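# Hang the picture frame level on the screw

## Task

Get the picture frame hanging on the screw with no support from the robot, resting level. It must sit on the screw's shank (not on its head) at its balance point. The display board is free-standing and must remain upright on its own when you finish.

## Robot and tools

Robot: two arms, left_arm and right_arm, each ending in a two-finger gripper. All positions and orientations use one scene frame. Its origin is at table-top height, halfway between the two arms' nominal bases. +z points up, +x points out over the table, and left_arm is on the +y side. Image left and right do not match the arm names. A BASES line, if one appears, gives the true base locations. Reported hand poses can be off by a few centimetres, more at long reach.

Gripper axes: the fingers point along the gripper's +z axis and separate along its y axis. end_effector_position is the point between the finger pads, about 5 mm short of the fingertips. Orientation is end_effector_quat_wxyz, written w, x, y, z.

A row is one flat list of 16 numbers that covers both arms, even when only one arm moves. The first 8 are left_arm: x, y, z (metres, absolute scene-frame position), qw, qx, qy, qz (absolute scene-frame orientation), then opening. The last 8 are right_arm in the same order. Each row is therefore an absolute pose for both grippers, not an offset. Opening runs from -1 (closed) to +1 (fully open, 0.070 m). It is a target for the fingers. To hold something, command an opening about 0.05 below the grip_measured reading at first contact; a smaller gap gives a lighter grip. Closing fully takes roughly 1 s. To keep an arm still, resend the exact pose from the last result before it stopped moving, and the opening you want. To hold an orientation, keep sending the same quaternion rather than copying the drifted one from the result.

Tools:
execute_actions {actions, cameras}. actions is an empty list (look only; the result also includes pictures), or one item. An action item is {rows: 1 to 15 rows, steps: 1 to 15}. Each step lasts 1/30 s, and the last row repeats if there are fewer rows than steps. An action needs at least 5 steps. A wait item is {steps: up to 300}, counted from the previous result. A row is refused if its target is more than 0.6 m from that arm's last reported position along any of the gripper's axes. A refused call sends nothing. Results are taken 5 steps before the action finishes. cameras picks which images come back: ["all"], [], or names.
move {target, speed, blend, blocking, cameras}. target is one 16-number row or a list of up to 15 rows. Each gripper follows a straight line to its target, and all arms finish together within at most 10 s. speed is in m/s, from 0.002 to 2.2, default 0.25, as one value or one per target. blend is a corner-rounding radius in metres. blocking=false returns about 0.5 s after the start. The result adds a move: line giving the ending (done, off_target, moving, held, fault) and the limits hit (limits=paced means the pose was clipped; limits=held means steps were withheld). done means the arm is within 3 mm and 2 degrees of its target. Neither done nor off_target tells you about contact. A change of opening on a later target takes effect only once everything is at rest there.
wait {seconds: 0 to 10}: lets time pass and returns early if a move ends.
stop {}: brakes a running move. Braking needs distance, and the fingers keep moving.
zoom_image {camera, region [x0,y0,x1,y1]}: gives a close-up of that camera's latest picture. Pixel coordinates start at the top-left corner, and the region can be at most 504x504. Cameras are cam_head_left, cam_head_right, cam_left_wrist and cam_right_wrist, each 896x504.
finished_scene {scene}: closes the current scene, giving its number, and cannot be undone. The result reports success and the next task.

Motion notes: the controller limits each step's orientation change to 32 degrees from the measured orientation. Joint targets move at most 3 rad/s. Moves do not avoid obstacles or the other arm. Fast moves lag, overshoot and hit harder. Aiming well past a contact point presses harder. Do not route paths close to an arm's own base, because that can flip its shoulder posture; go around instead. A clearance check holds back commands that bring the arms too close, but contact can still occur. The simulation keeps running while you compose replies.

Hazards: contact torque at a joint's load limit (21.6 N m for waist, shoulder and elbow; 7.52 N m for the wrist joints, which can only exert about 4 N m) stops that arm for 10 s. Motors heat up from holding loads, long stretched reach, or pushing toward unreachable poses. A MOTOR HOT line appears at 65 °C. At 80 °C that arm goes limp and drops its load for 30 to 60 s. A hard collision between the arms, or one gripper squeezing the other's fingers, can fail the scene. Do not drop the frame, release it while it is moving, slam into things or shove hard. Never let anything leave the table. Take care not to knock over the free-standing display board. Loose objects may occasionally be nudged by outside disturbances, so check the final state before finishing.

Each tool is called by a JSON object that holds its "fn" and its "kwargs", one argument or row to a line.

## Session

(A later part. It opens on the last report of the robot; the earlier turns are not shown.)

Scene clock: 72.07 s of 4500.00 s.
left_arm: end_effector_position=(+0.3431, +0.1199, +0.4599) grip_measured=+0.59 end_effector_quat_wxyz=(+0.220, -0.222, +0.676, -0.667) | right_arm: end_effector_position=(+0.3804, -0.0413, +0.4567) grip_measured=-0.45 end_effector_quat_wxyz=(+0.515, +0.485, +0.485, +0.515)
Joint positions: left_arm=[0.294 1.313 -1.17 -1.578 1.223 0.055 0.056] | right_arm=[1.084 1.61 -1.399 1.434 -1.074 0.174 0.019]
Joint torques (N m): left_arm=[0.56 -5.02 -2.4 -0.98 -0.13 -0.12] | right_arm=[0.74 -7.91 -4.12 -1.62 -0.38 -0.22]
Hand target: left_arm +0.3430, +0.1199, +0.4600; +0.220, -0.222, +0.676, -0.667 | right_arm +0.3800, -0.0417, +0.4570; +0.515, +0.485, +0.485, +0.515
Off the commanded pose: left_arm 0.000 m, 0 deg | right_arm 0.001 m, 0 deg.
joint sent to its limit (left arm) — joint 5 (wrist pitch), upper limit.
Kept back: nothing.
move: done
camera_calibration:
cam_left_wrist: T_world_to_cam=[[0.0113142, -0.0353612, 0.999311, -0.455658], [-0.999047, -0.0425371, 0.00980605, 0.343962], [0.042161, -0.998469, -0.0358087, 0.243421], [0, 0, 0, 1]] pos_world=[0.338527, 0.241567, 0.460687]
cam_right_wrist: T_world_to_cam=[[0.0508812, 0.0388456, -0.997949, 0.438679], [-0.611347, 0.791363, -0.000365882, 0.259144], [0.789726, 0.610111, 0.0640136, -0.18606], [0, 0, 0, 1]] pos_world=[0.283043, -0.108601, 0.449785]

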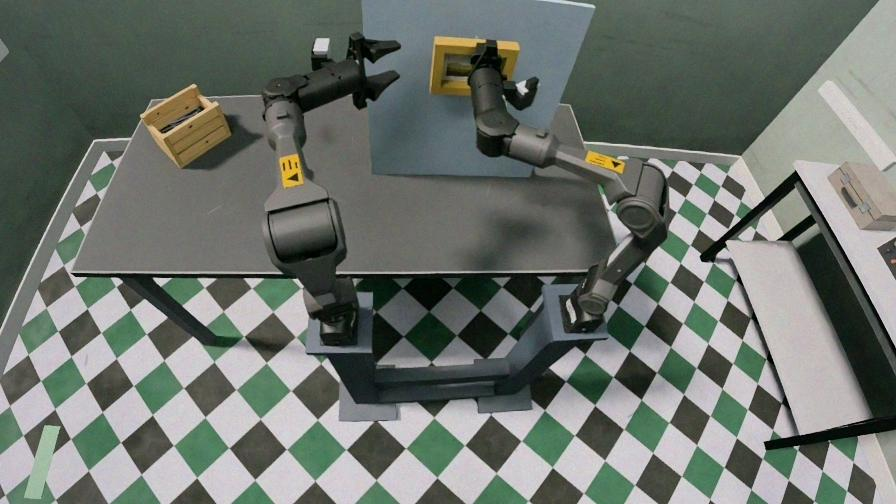

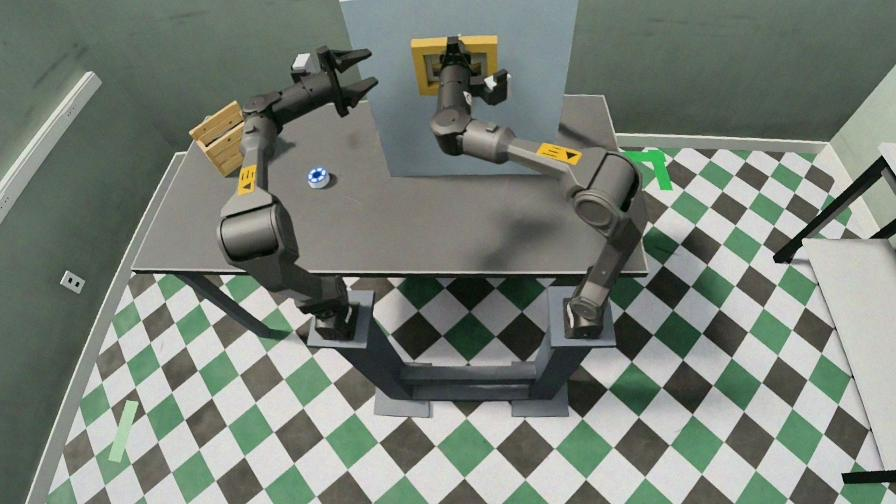

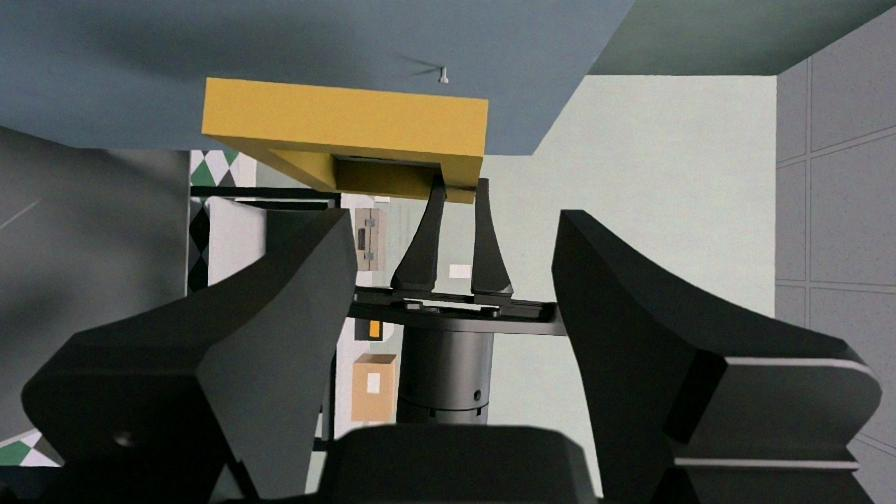

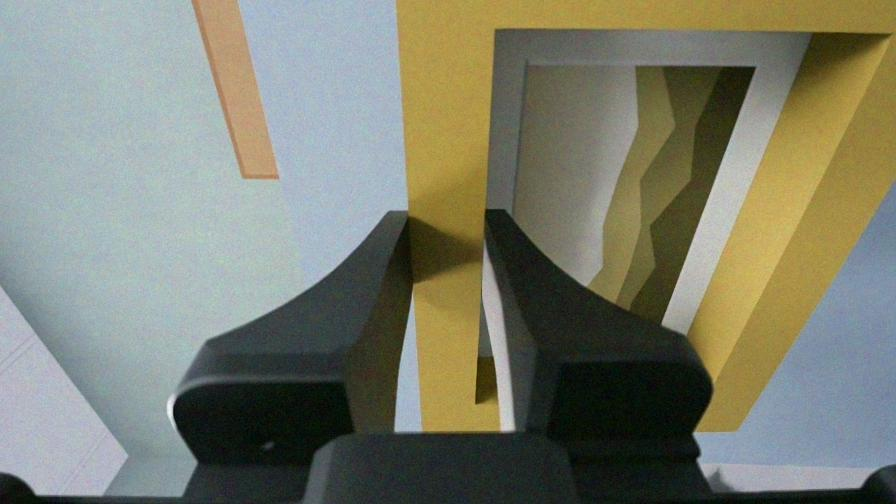

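{"fn": "move", "kwargs": {
  "target": [0.343,0.12,0.46,0.220,-0.222,0.676,-0.668,0.59,0.4215,-0.0417,0.457,0.515,0.4845,0.4845,0.515,-0.52],
  "speed": 0.05,
  "cameras": ["cam_left_wrist","cam_right_wrist","cam_head_right"]
}}

{"fn": "zoom_image", "kwargs": {
  "camera": "cam_left_wrist",
  "region": [180, 0, 500, 180]
}}

Scene clock: 73.50 s of 4500.00 s.
left_arm: end_effector_position=(+0.3431, +0.1199, +0.4599) grip_measured=+0.59 end_effector_quat_wxyz=(+0.220, -0.222, +0.676, -0.667) | right_arm: end_effector_position=(+0.4217, -0.0417, +0.4571) grip_measured=-0.45 end_effector_quat_wxyz=(+0.515, +0.484, +0.484, +0.515)
Joint positions: left_arm=[0.294 1.313 -1.17 -1.578 1.223 0.055 0.056] | right_arm=[0.972 1.688 -1.497 1.422 -0.961 0.17 0.019]
Joint torques (N m): left_arm=[0.36 -4.99 -2.46 -0.97 -0.12 -0.13] | right_arm=[-0.2 -7.48 -4.67 -1.58 -0.24 -0.16]
Hand target: left_arm +0.3430, +0.1199, +0.4600; +0.220, -0.222, +0.676, -0.667 | right_arm +0.4215, -0.0417, +0.4570; +0.515, +0.485, +0.485, +0.515
Off the commanded pose: left_arm 0.000 m, 0 deg | right_arm 0.000 m, 0 deg.
joint sent to its limit (left arm) — joint 5 (wrist pitch), upper limit.
Kept back: nothing.
move: done
camera_calibration:
cam_left_wrist: T_world_to_cam=[[0.0113142, -0.0353612, 0.999311, -0.455658], [-0.999047, -0.0425371, 0.00980605, 0.343962], [0.042161, -0.998469, -0.0358087, 0.243421], [0, 0, 0, 1]] pos_world=[0.338527, 0.241567, 0.460687]
cam_right_wrist: T_world_to_cam=[[0.0514838, 0.0390311, -0.997911, 0.436798], [-0.611448, 0.791284, -0.000596221, 0.284758], [0.789608, 0.610201, 0.0646038, -0.218736], [0, 0, 0, 1]] pos_world=[0.324343, -0.1089, 0.450187]
Images, in order (width x height): cam_head_right 896x504, cam_left_wrist 896x504, cam_right_wrist 896x504.

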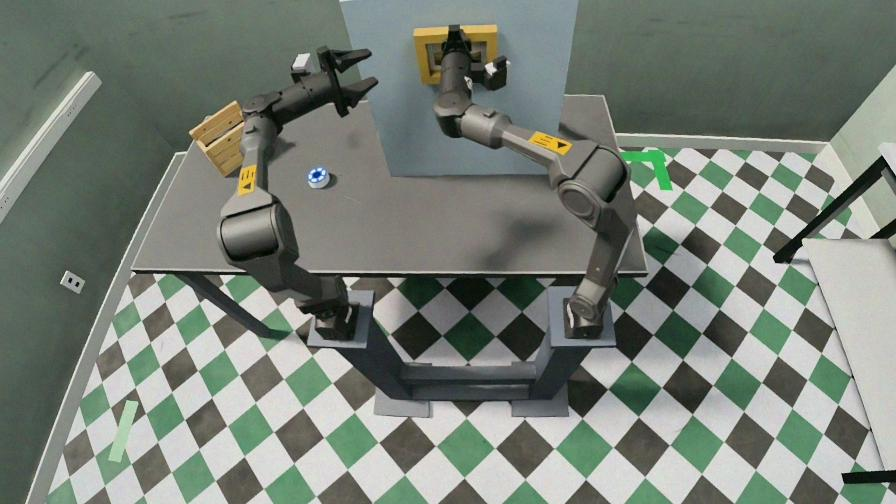

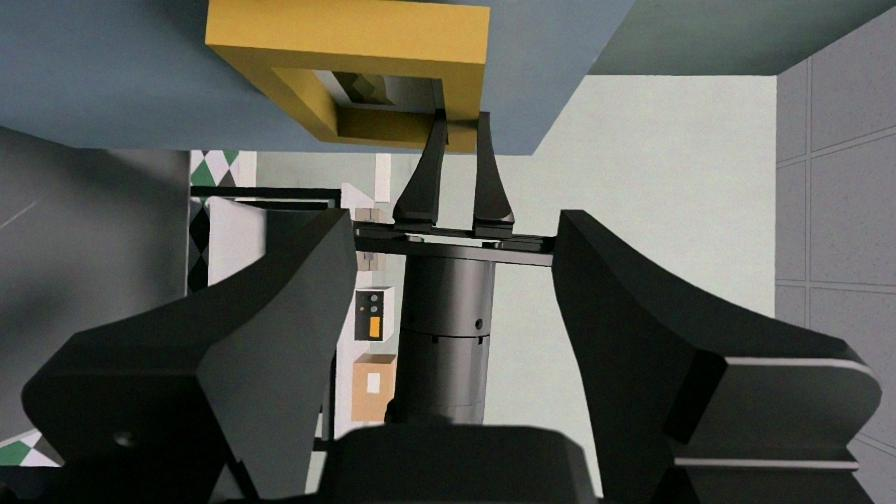

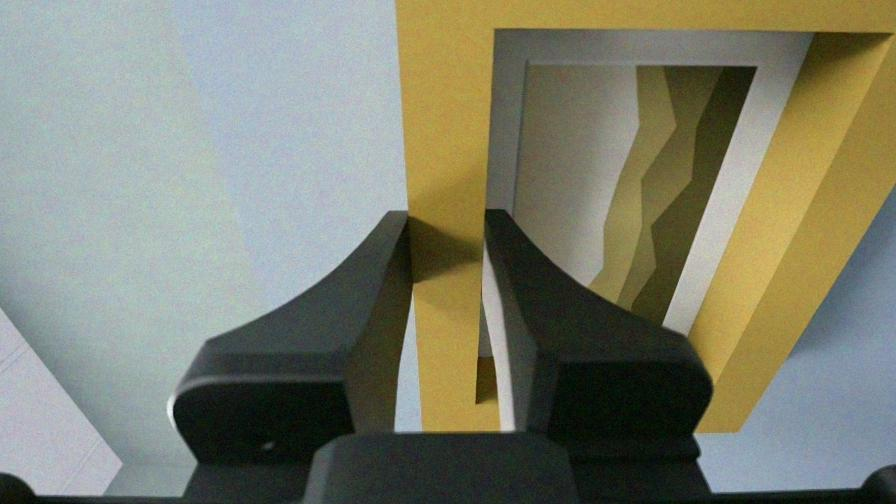

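Scaled by 1.575 from the camera's 896x504 image, which has a finer 1280x720 frame.

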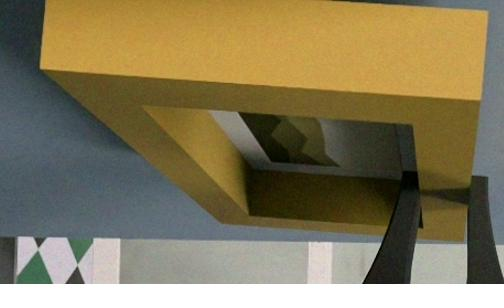

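{"fn": "move", "kwargs": {
  "target": [0.343,0.12,0.46,0.220,-0.222,0.676,-0.667,0.59,0.4220,-0.0417,0.4455,0.515,0.4845,0.4845,0.515,-0.52],
  "speed": 0.02,
  "cameras": ["cam_left_wrist","cam_head_left"]
}}

Scene clock: 74.53 s of 4500.00 s.
left_arm: end_effector_position=(+0.3431, +0.1199, +0.4597) grip_measured=+0.59 end_effector_quat_wxyz=(+0.220, -0.223, +0.676, -0.667) | right_arm: end_effector_position=(+0.4220, -0.0419, +0.4458) grip_measured=-0.45 end_effector_quat_wxyz=(+0.515, +0.484, +0.484, +0.515)
Joint positions: left_arm=[0.294 1.313 -1.17 -1.577 1.223 0.055 0.056] | right_arm=[0.971 1.69 -1.454 1.391 -0.968 0.225 0.019]
Joint torques (N m): left_arm=[0.41 -5.14 -3.73 -0.75 -0.15 -0.13] | right_arm=[-0.17 -6.65 -4.33 -1.36 -0.2 -0.13]
Hand target: left_arm +0.3430, +0.1199, +0.4600; +0.220, -0.222, +0.676, -0.667 | right_arm +0.4220, -0.0417, +0.4455; +0.515, +0.485, +0.485, +0.515
Off the commanded pose: left_arm 0.000 m, 0 deg | right_arm 0.000 m, 0 deg.
joint sent to its limit (left arm) — joint 5 (wrist pitch), upper limit.
Kept back: nothing.
move: done
camera_calibration:
cam_left_wrist: T_world_to_cam=[[0.0123237, -0.0357324, 0.999285, -0.455799], [-0.99904, -0.0424641, 0.0108022, 0.343484], [0.0420477, -0.998459, -0.0362214, 0.243643], [0, 0, 0, 1]] pos_world=[0.338527, 0.241567, 0.460588]
Images, in order (width x height): cam_head_left 896x504, cam_left_wrist 896x504.

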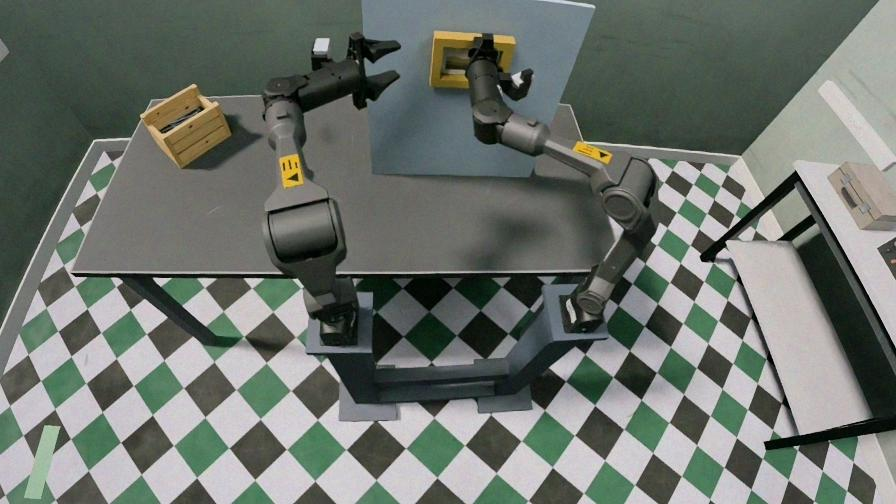

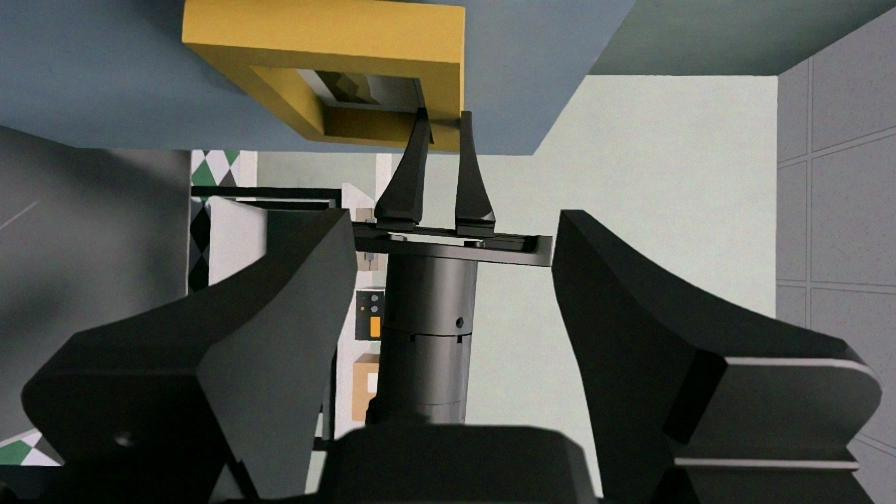

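{"fn": "move", "kwargs": {
  "target": [0.343,0.12,0.46,0.220,-0.222,0.676,-0.667,0.59,0.4220,-0.0417,0.4435,0.515,0.4845,0.4845,0.515,-0.52],
  "speed": 0.01
}}

{"fn": "wait", "kwargs": {
  "seconds": 0.3
}}

Scene clock: 75.47 s of 4500.00 s.
left_arm: end_effector_position=(+0.3431, +0.1199, +0.4600) grip_measured=+0.59 end_effector_quat_wxyz=(+0.220, -0.222, +0.676, -0.667) | right_arm: end_effector_position=(+0.4219, -0.0418, +0.4452) grip_measured=-0.45 end_effector_quat_wxyz=(+0.516, +0.484, +0.483, +0.516)
Joint positions: left_arm=[0.294 1.313 -1.171 -1.577 1.223 0.055 0.056] | right_arm=[0.971 1.69 -1.449 1.383 -0.969 0.233 0.019]
Joint torques (N m): left_arm=[0.39 -4.85 -3.6 -0.75 -0.13 -0.12] | right_arm=[0.91 -4.81 -1.91 0.22 -0.11 0.16]
Hand target: left_arm +0.3430, +0.1199, +0.4600; +0.220, -0.222, +0.676, -0.667 | right_arm +0.4220, -0.0417, +0.4435; +0.515, +0.485, +0.485, +0.515
Off the commanded pose: left_arm 0.000 m, 0 deg | right_arm 0.002 m, 0 deg.
joint sent to its limit (left arm) — joint 5 (wrist pitch), upper limit.
Kept back: nothing.
move: done

Scene clock: 75.77 s of 4500.00 s.
left_arm: end_effector_position=(+0.3431, +0.1199, +0.4600) grip_measured=+0.59 end_effector_quat_wxyz=(+0.220, -0.222, +0.676, -0.667) | right_arm: end_effector_position=(+0.4219, -0.0418, +0.4449) grip_measured=-0.45 end_effector_quat_wxyz=(+0.516, +0.483, +0.484, +0.516)
Joint positions: left_arm=[0.294 1.313 -1.171 -1.577 1.223 0.055 0.056] | right_arm=[0.971 1.69 -1.448 1.383 -0.969 0.233 0.019]
Joint torques (N m): left_arm=[0.38 -5.02 -3.52 -0.76 -0.1 -0.13] | right_arm=[1.25 -4.06 -1.16 0.84 -0.11 0.14]
Hand target: left_arm +0.3430, +0.1199, +0.4600; +0.220, -0.222, +0.676, -0.667 | right_arm +0.4220, -0.0417, +0.4435; +0.515, +0.485, +0.485, +0.515
Off the commanded pose: left_arm 0.000 m, 0 deg | right_arm 0.001 m, 0 deg.
Steps of this call (1-9: nothing new was sent). Readings (end_effector_position of left_arm | right_arm):
1: (+0.3431, +0.1199, +0.4600) | (+0.4219, -0.0418, +0.4452)
2: (+0.3431, +0.1199, +0.4600) | (+0.4219, -0.0418, +0.4452)
4: (+0.3431, +0.1199, +0.4600) | (+0.4219, -0.0418, +0.4449)
8: (+0.3431, +0.1199, +0.4600) | (+0.4219, -0.0418, +0.4449)
9: the state above

{"fn": "move", "kwargs": {
  "target": [
    [0.343,0.12,0.46,0.220,-0.222,0.676,-0.667,0.59,0.4220,-0.0418,0.4448,0.515,0.4845,0.4845,0.515,-0.52],
    [0.343,0.12,0.46,0.220,-0.222,0.676,-0.667,0.59,0.4220,-0.0418,0.4448,0.515,0.4845,0.4845,0.515,-0.40]
  ],
  "speed": 0.02,
  "cameras": ["cam_left_wrist","cam_right_wrist"]
}}

Scene clock: 77.27 s of 4500.00 s.
left_arm: end_effector_position=(+0.3431, +0.1199, +0.4600) grip_measured=+0.59 end_effector_quat_wxyz=(+0.220, -0.222, +0.676, -0.667) | right_arm: end_effector_position=(+0.4220, -0.0419, +0.4441) grip_measured=-0.40 end_effector_quat_wxyz=(+0.514, +0.485, +0.485, +0.515)
Joint positions: left_arm=[0.294 1.313 -1.171 -1.577 1.223 0.055 0.056] | right_arm=[0.971 1.69 -1.45 1.392 -0.968 0.228 0.021]
Joint torques (N m): left_arm=[0.62 -4.73 -3.4 -0.74 -0.11 -0.1] | right_arm=[-0.5 -3.14 -2.58 -0.17 0.13 -0.18]
Hand target: left_arm +0.3430, +0.1199, +0.4600; +0.220, -0.222, +0.676, -0.667 | right_arm +0.4220, -0.0418, +0.4448; +0.515, +0.485, +0.485, +0.515
Off the commanded pose: left_arm 0.000 m, 0 deg | right_arm 0.001 m, 0 deg.
joint sent to its limit (left arm) — joint 5 (wrist pitch), upper limit.
Kept back: nothing.
move: done
camera_calibration:
cam_left_wrist: T_world_to_cam=[[0.0114304, -0.0359585, 0.999288, -0.455742], [-0.99905, -0.0424455, 0.00990031, 0.343896], [0.0420592, -0.998451, -0.0364095, 0.243735], [0, 0, 0, 1]] pos_world=[0.338527, 0.241567, 0.460887]
cam_right_wrist: T_world_to_cam=[[0.0488709, 0.0399605, -0.998005, 0.424906], [-0.611038, 0.7916, 0.00177426, 0.283958], [0.790092, 0.609732, 0.0631036, -0.21757], [0, 0, 0, 1]] pos_world=[0.324644, -0.109101, 0.437284]
Images, in order (width x height): cam_left_wrist 896x504, cam_right_wrist 896x504.

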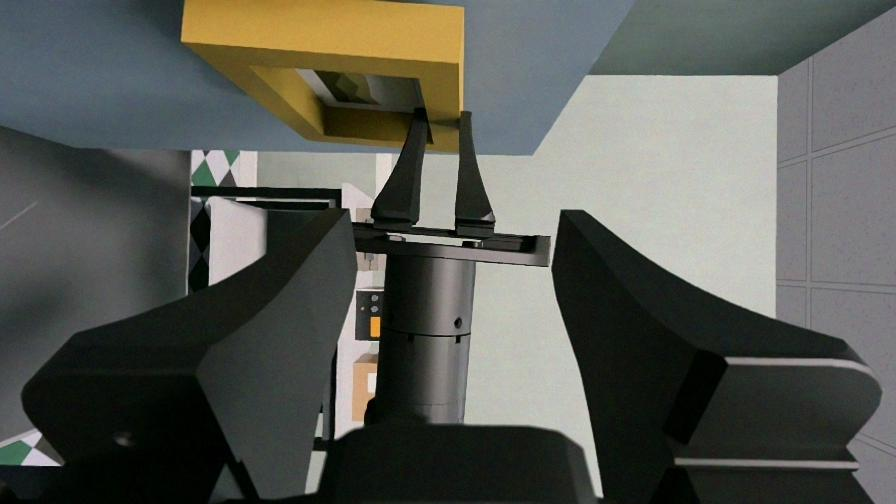

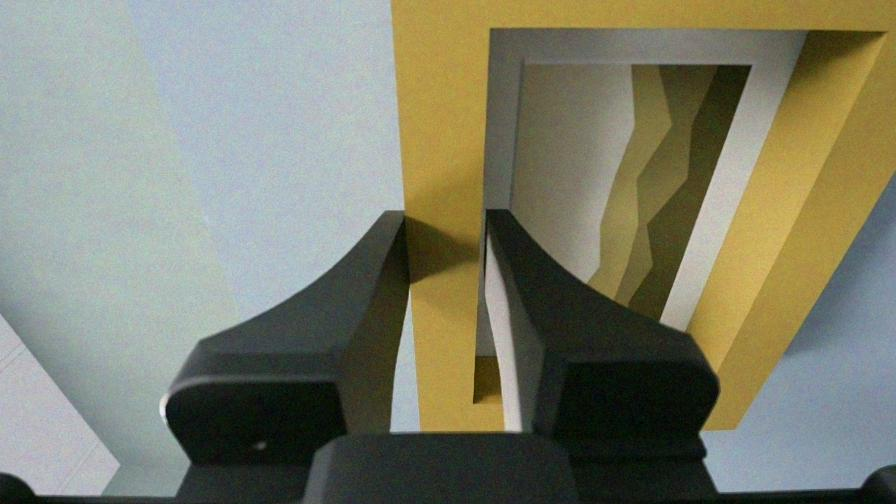

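{"fn": "move", "kwargs": {
  "target": [
    [0.343,0.12,0.46,0.220,-0.222,0.676,-0.667,0.59,0.4220,-0.0418,0.4445,0.515,0.4845,0.4845,0.515,-0.2]
  ],
  "speed": 0.02,
  "cameras": ["cam_left_wrist","cam_right_wrist","cam_head_right","cam_head_left"]
}}

Scene clock: 78.20 s of 4500.00 s.
left_arm: end_effector_position=(+0.3431, +0.1199, +0.4600) grip_measured=+0.59 end_effector_quat_wxyz=(+0.220, -0.222, +0.676, -0.667) | right_arm: end_effector_position=(+0.4221, -0.0416, +0.4437) grip_measured=-0.20 end_effector_quat_wxyz=(+0.515, +0.484, +0.485, +0.514)
Joint positions: left_arm=[0.294 1.313 -1.171 -1.577 1.223 0.055 0.056] | right_arm=[0.971 1.691 -1.449 1.389 -0.968 0.228 0.028]
Joint torques (N m): left_arm=[0.36 -4.76 -3.66 -0.78 -0.11 -0.09] | right_arm=[-0.37 -7.64 -4.66 -1.14 -0.32 0.18]
Hand target: left_arm +0.3430, +0.1199, +0.4600; +0.220, -0.222, +0.676, -0.667 | right_arm +0.4220, -0.0418, +0.4445; +0.515, +0.485, +0.485, +0.515
Off the commanded pose: left_arm 0.000 m, 0 deg | right_arm 0.001 m, 0 deg.
joint sent to its limit (left arm) — joint 5 (wrist pitch), upper limit.
Kept back: nothing.
move: done
camera_calibration:
cam_left_wrist: T_world_to_cam=[[0.0114304, -0.0359585, 0.999288, -0.455742], [-0.99905, -0.0424455, 0.00990031, 0.343896], [0.0420592, -0.998451, -0.0364095, 0.243735], [0, 0, 0, 1]] pos_world=[0.338527, 0.241567, 0.460887]
cam_right_wrist: T_world_to_cam=[[0.0496598, 0.0367665, -0.998089, 0.424016], [-0.611435, 0.791293, -0.00127309, 0.285208], [0.789735, 0.61033, 0.0617758, -0.217051], [0, 0, 0, 1]] pos_world=[0.324743, -0.1088, 0.436977]

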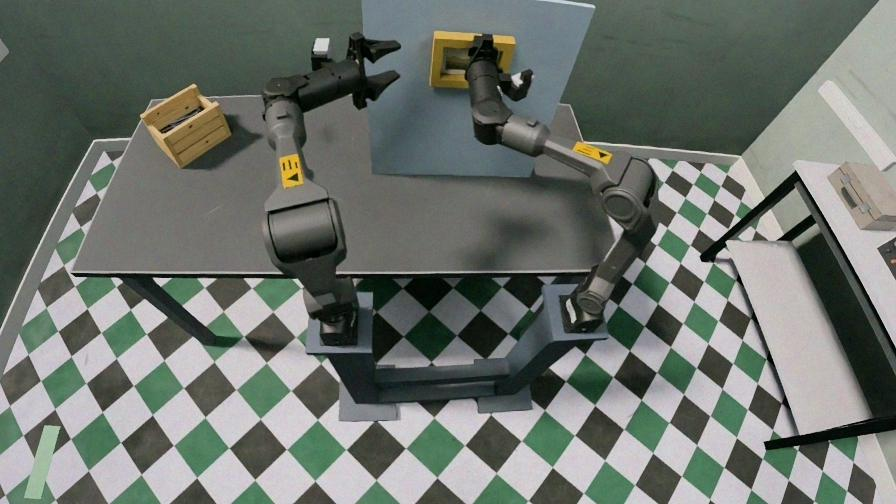

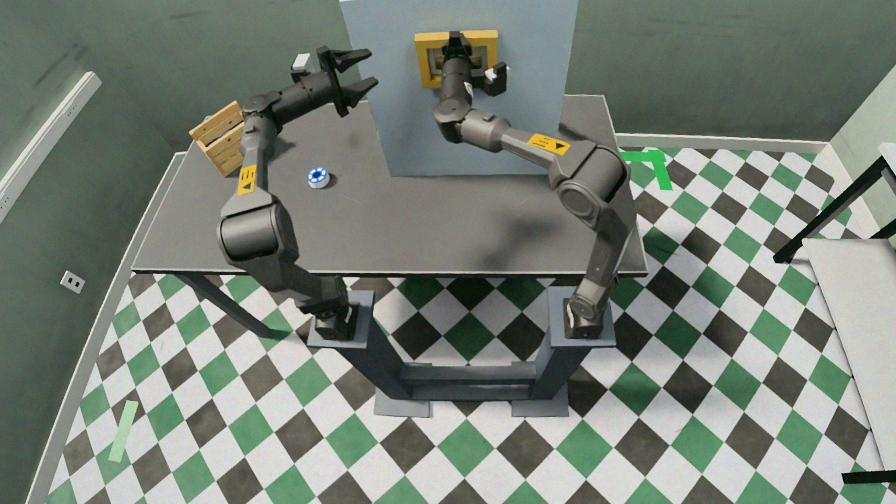

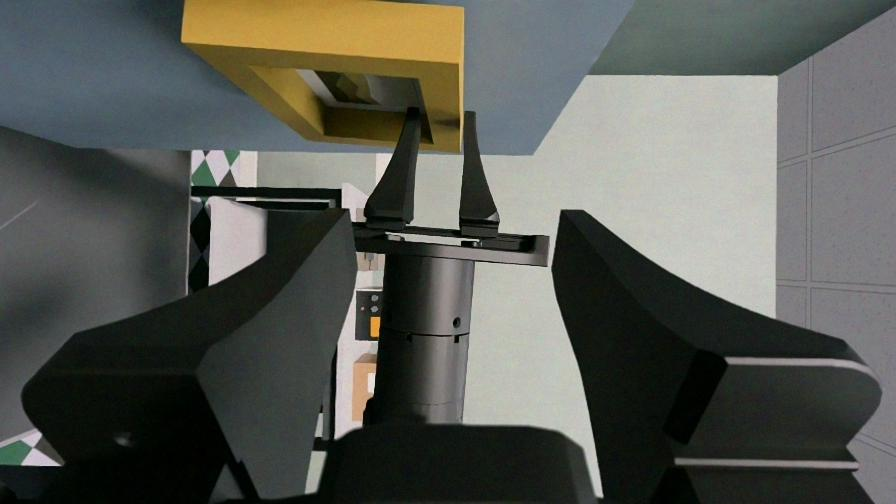

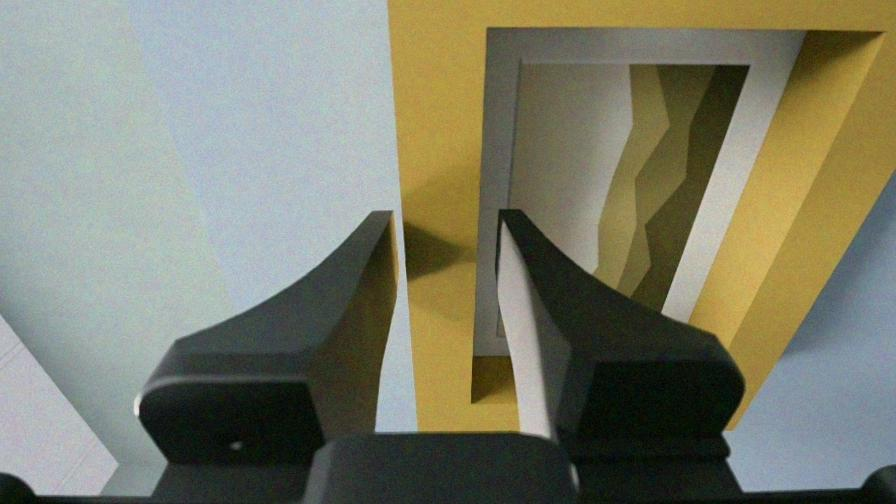

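{"fn": "move", "kwargs": {
  "target": [
    [0.343,0.12,0.46,0.220,-0.222,0.676,-0.667,0.59,0.4220,-0.0418,0.4445,0.515,0.4845,0.4845,0.515,0.25],
    [0.343,0.12,0.46,0.220,-0.222,0.676,-0.667,0.59,0.350,-0.0418,0.440,0.515,0.4845,0.4845,0.515,0.25],
    [0.3,0.2,0.46,0.220,-0.222,0.676,-0.667,0.59,0.29,-0.27,0.40,0.330,0.339,0.633,0.612,0.25]
  ],
  "speed": [0.05,0.12,0.25],
  "cameras": ["all"]
}}

{"fn": "zoom_image", "kwargs": {
  "camera": "cam_right_wrist",
  "region": [300, 100, 650, 300]
}}

Scene clock: 82.27 s of 4500.00 s.
left_arm: end_effector_position=(+0.3004, +0.1995, +0.4601) grip_measured=+0.59 end_effector_quat_wxyz=(+0.338, -0.337, +0.624, -0.618) | right_arm: end_effector_position=(+0.2907, -0.2695, +0.4001) grip_measured=+0.25 end_effector_quat_wxyz=(+0.353, +0.364, +0.623, +0.596)
Joint positions: left_arm=[0.653 1.034 -0.969 -1.556 1.223 -0.021 0.056] | right_arm=[-0.686 0.925 -0.707 1.575 1.216 -0.131 0.044]
Joint torques (N m): left_arm=[-0.79 -1.47 -2.85 -0.91 -0.13 0.13] | right_arm=[0.24 -1.6 -3.47 0.98 -0.03 0.18]
Hand target: left_arm +0.3005, +0.1994, +0.4600; +0.338, -0.337, +0.624, -0.618 | right_arm +0.2905, -0.2694, +0.4000; +0.353, +0.364, +0.623, +0.596
Off the commanded pose: left_arm 0.001 m, 21 deg | right_arm 0.001 m, 4 deg.
joint sent to its limit (left arm) — joint 5 (wrist pitch), upper limit.
joint sent to its limit (right arm) — joint 5 (wrist pitch), upper limit.
Kept back: nothing.
move: off_target (left_arm, right_arm)
camera_calibration:
cam_left_wrist: T_world_to_cam=[[0.016365, -0.0298017, 0.999422, -0.455272], [-0.920618, -0.39045, 0.00343183, 0.353444], [0.390122, -0.920142, -0.0338257, 0.203672], [0, 0, 0, 1]] pos_world=[0.253381, 0.311841, 0.460685]
cam_right_wrist: T_world_to_cam=[[-0.0609937, 0.00296724, -0.998134, 0.418555], [-0.916763, 0.395315, 0.0571965, 0.343921], [0.394747, 0.918541, -0.0213915, 0.259698], [0, 0, 0, 1]] pos_world=[0.238308, -0.375742, 0.403658]

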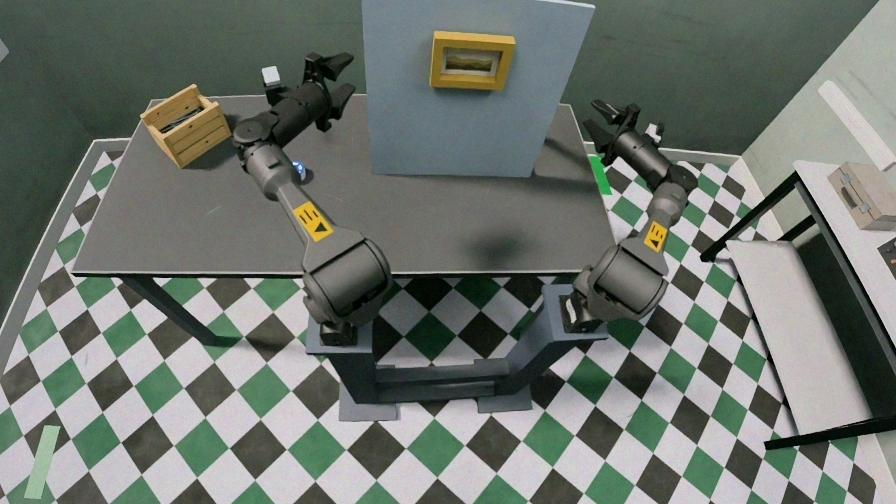

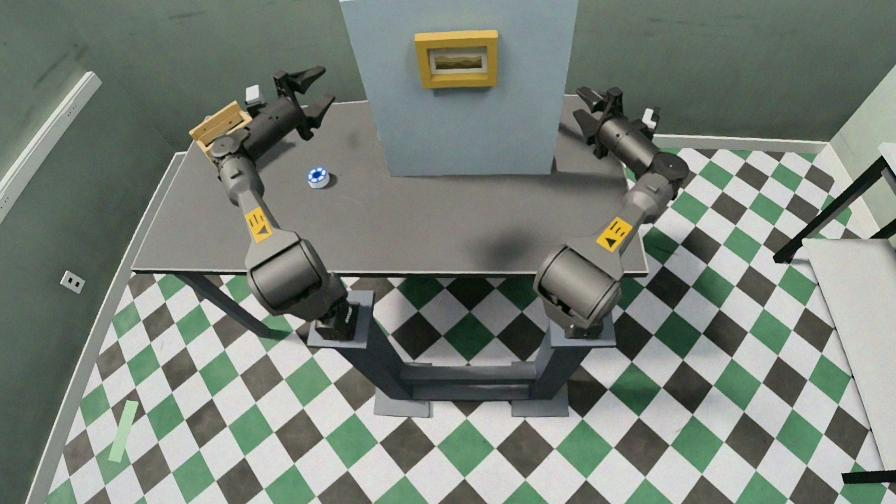

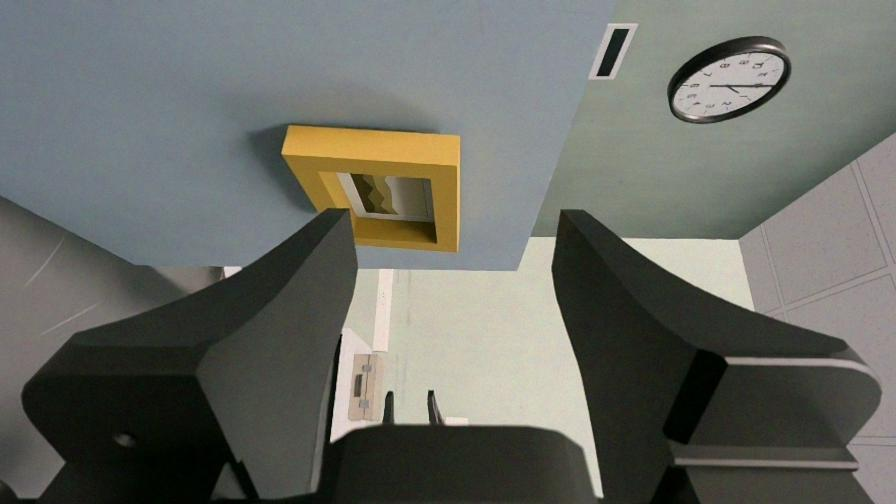

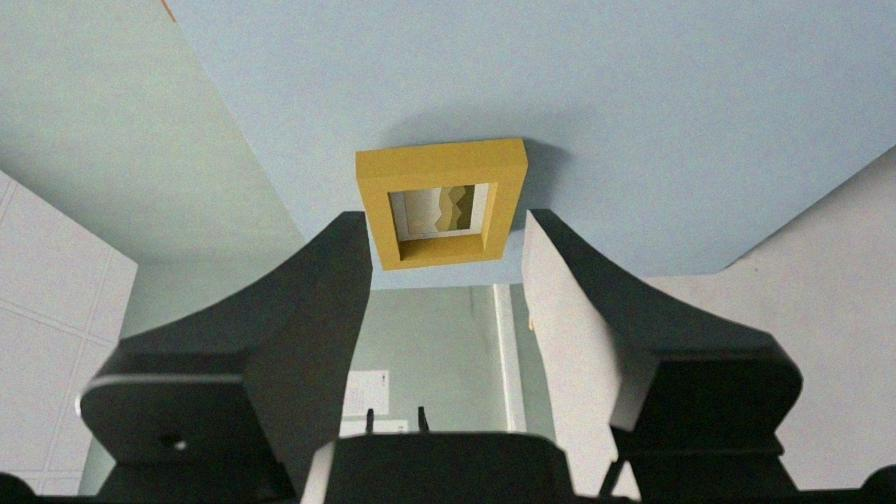

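Scaled by 1.440 from the camera's 896x504 image, which has a finer 1280x720 frame.

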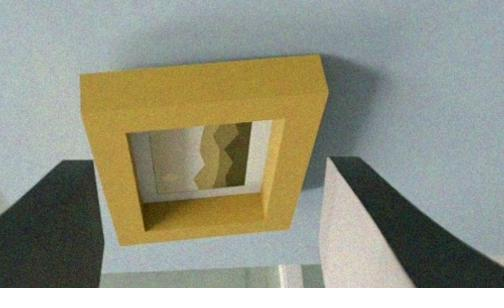

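{"fn": "move", "kwargs": {
  "target": [
    [0.27,-0.02,0.42,0.615,0.650,0.325,0.307,0.59,0.29,-0.27,0.40,0.353,0.364,0.623,0.596,0.25]
  ],
  "speed": [0.3],
  "cameras": ["all"]
}}

{"fn": "zoom_image", "kwargs": {
  "camera": "cam_left_wrist",
  "region": [350, 80, 600, 240]
}}

{"fn": "zoom_image", "kwargs": {
  "camera": "cam_left_wrist",
  "region": [350, 240, 600, 400]
}}

Scene clock: 88.17 s of 4500.00 s.
left_arm: end_effector_position=(+0.2702, -0.0198, +0.4197) grip_measured=+0.59 end_effector_quat_wxyz=(+0.643, +0.650, +0.292, +0.282) | right_arm: end_effector_position=(+0.2902, -0.2697, +0.3999) grip_measured=+0.25 end_effector_quat_wxyz=(+0.353, +0.364, +0.623, +0.595)
Joint positions: left_arm=[-0.805 1.066 -0.834 -0.533 -0.149 2.088 0.056] | right_arm=[-0.689 0.922 -0.704 1.575 1.216 -0.13 0.044]
Joint torques (N m): left_arm=[-0.11 -2.54 -4.1 -0.17 -1.04 -0.01] | right_arm=[-0.48 -1.58 -3.42 1.09 0.19 0.18]
Hand target: left_arm +0.2703, -0.0198, +0.4199; +0.643, +0.650, +0.293, +0.282 | right_arm +0.2901, -0.2698, +0.4000; +0.354, +0.365, +0.623, +0.595
Off the commanded pose: left_arm 0.000 m, 6 deg | right_arm 0.000 m, 0 deg.
joint sent to its limit (left arm) — joint 6 (wrist roll), upper limit.
joint sent to its limit (right arm) — joint 5 (wrist pitch), upper limit.
Kept back: nothing.
move: off_target (left_arm)
camera_calibration:
cam_left_wrist: T_world_to_cam=[[0.00690777, -0.0041848, -0.999967, 0.421237], [0.139879, 0.990163, -0.00317749, -0.0162216], [0.990144, -0.139853, 0.00742519, -0.151718], [0, 0, 0, 1]] pos_world=[0.149582, -0.00339332, 0.422298]
cam_right_wrist: T_world_to_cam=[[-0.0607675, 0.00335629, -0.998146, 0.4184], [-0.915712, 0.397759, 0.0570864, 0.343829], [0.397213, 0.917484, -0.0210974, 0.258945], [0, 0, 0, 1]] pos_world=[0.237417, -0.375743, 0.403459]

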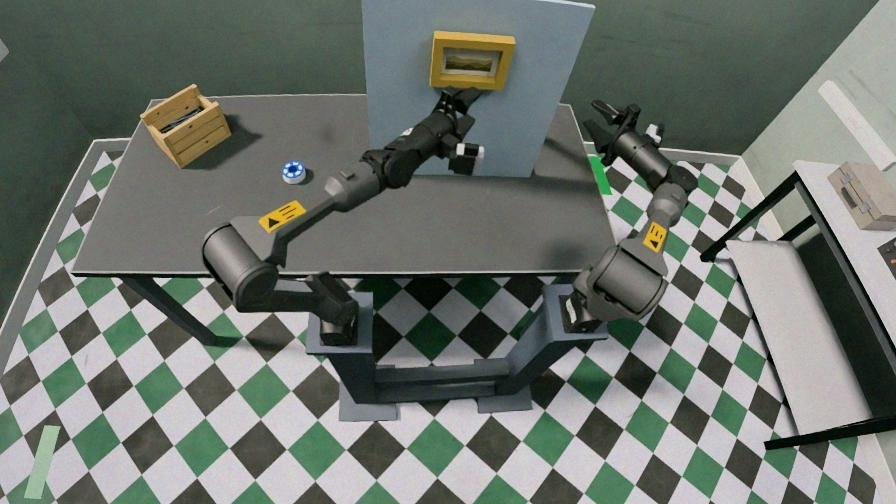

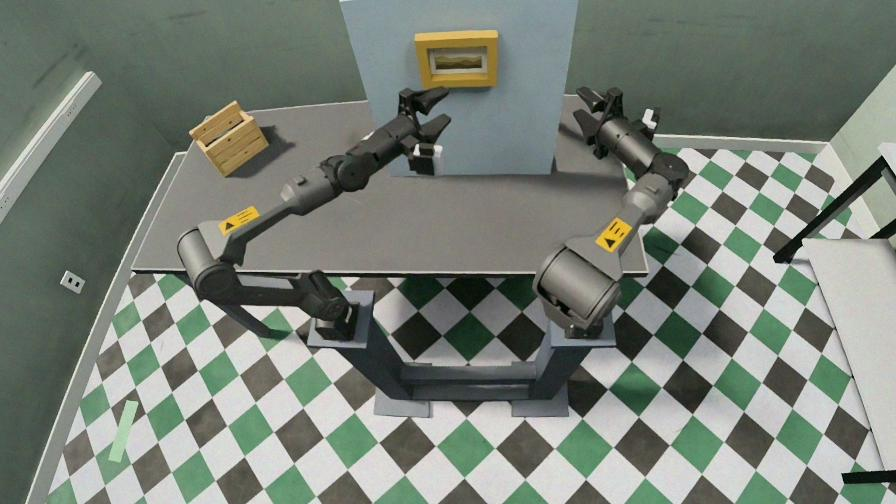

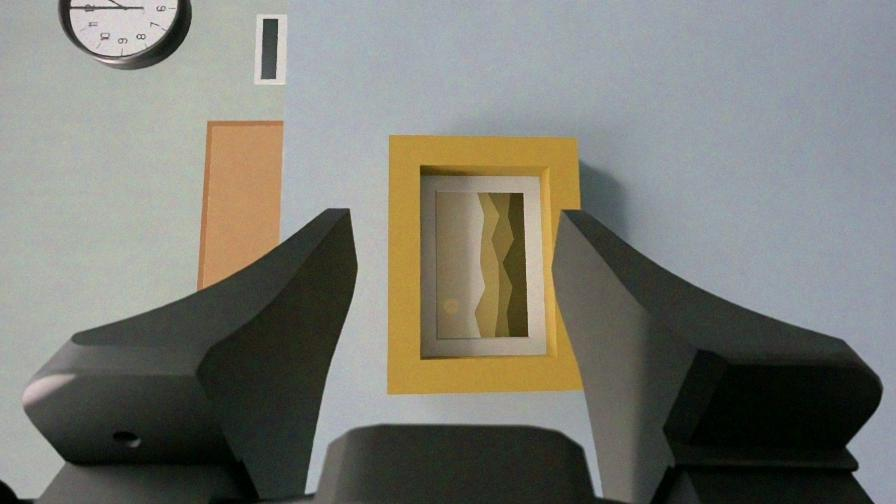

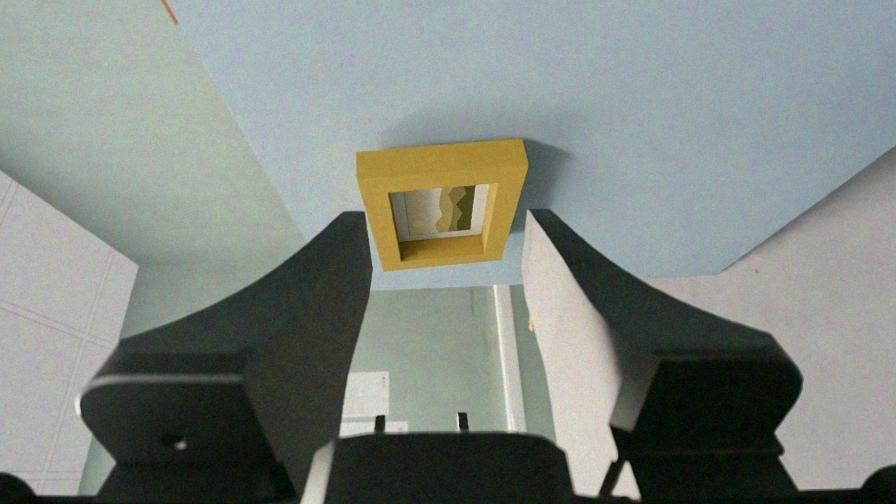

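Scaled by 2.016 from the camera's 896x504 image, which has a finer 1280x720 frame.

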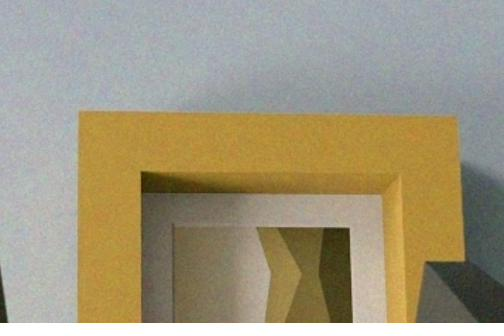

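Scaled by 2.016 from the camera's 896x504 image, which has a finer 1280x720 frame.

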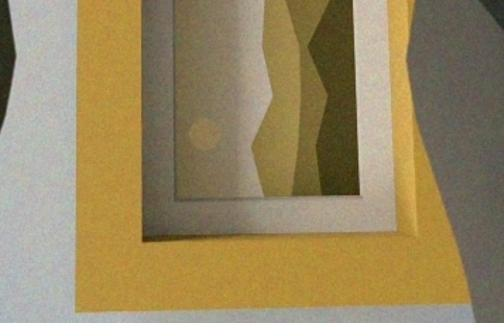

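{"fn": "zoom_image", "kwargs": {
  "camera": "cam_left_wrist",
  "region": [240, 0, 340, 250]
}}

Scaled by 2.016 from the camera's 896x504 image, which has a finer 1280x720 frame.

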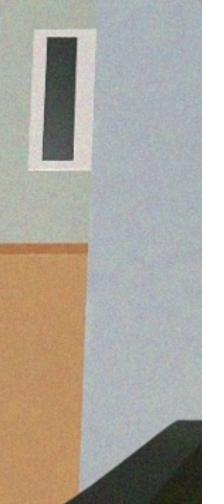

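{"fn": "move", "kwargs": {
  "target": [
    [0.27,0.2,0.42,0.643,0.650,0.292,0.282,0.59,0.3,-0.2,0.50,0.475,-0.138,0.852,0.172,0.25],
    [0.27,0.25,0.42,0.643,0.650,0.292,0.282,0.59,0.405,-0.02,0.53,0.475,-0.138,0.852,0.172,0.25]
  ],
  "speed": [0.3,0.2],
  "cameras": ["cam_right_wrist","cam_left_wrist"]
}}

{"fn": "zoom_image", "kwargs": {
  "camera": "cam_right_wrist",
  "region": [400, 100, 700, 270]
}}

Scene clock: 93.90 s of 4500.00 s.
left_arm: end_effector_position=(+0.2701, +0.2493, +0.4202) grip_measured=+0.59 end_effector_quat_wxyz=(+0.457, +0.535, +0.544, +0.456) | right_arm: end_effector_position=(+0.4050, -0.0200, +0.5296) grip_measured=+0.25 end_effector_quat_wxyz=(+0.508, -0.137, +0.829, +0.189)
Joint positions: left_arm=[0.233 0.699 -0.824 -0.531 0.437 2.088 0.056] | right_arm=[0.725 1.877 -2.569 -0.176 1.215 0.329 0.044]
Joint torques (N m): left_arm=[0.3 0.29 -3.66 -0.39 -1.07 -0.01] | right_arm=[0.07 -7.99 -2.96 -0.28 -0.53 0.21]
Hand target: left_arm +0.2701, +0.2494, +0.4201; +0.457, +0.535, +0.545, +0.456 | right_arm +0.4048, -0.0201, +0.5295; +0.508, -0.137, +0.829, +0.189
Off the commanded pose: left_arm 0.001 m, 43 deg; orientation clipped | right_arm 0.000 m, 5 deg.
joint sent to its limit (left arm) — joint 6 (wrist roll), upper limit.
joint sent to its limit (right arm) — joint 5 (wrist pitch), upper limit.
Kept back: nothing.
move: off_target (left_arm, right_arm); limits=paced
camera_calibration:
cam_left_wrist: T_world_to_cam=[[-0.142972, 0.00113578, -0.989726, 0.4578], [-0.56092, 0.823802, 0.0819739, -0.0877044], [0.815431, 0.566877, -0.117144, -0.19057], [0, 0, 0, 1]] pos_world=[0.171655, 0.179761, 0.437962]
cam_right_wrist: T_world_to_cam=[[0.394008, -0.896154, -0.204123, -0.0686939], [-0.850743, -0.271542, -0.450002, 0.57112], [0.347843, 0.35096, -0.869386, 0.444828], [0, 0, 0, 1]] pos_world=[0.358212, -0.0625941, 0.629711]
Images, in order (width x height): cam_left_wrist 896x504, cam_right_wrist 896x504.

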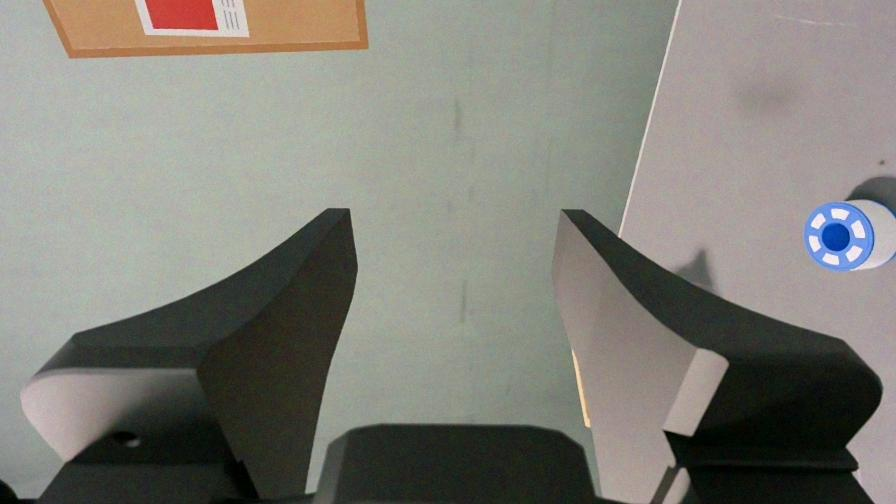

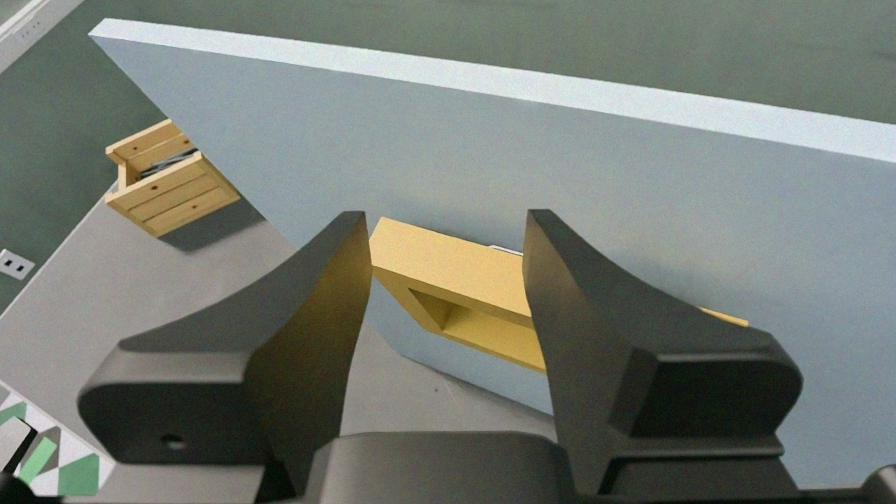

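Scaled by 1.680 from the camera's 896x504 image, which has a finer 1280x720 frame.

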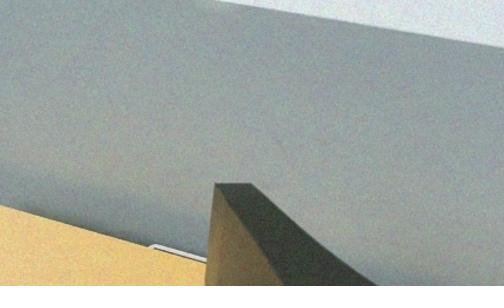

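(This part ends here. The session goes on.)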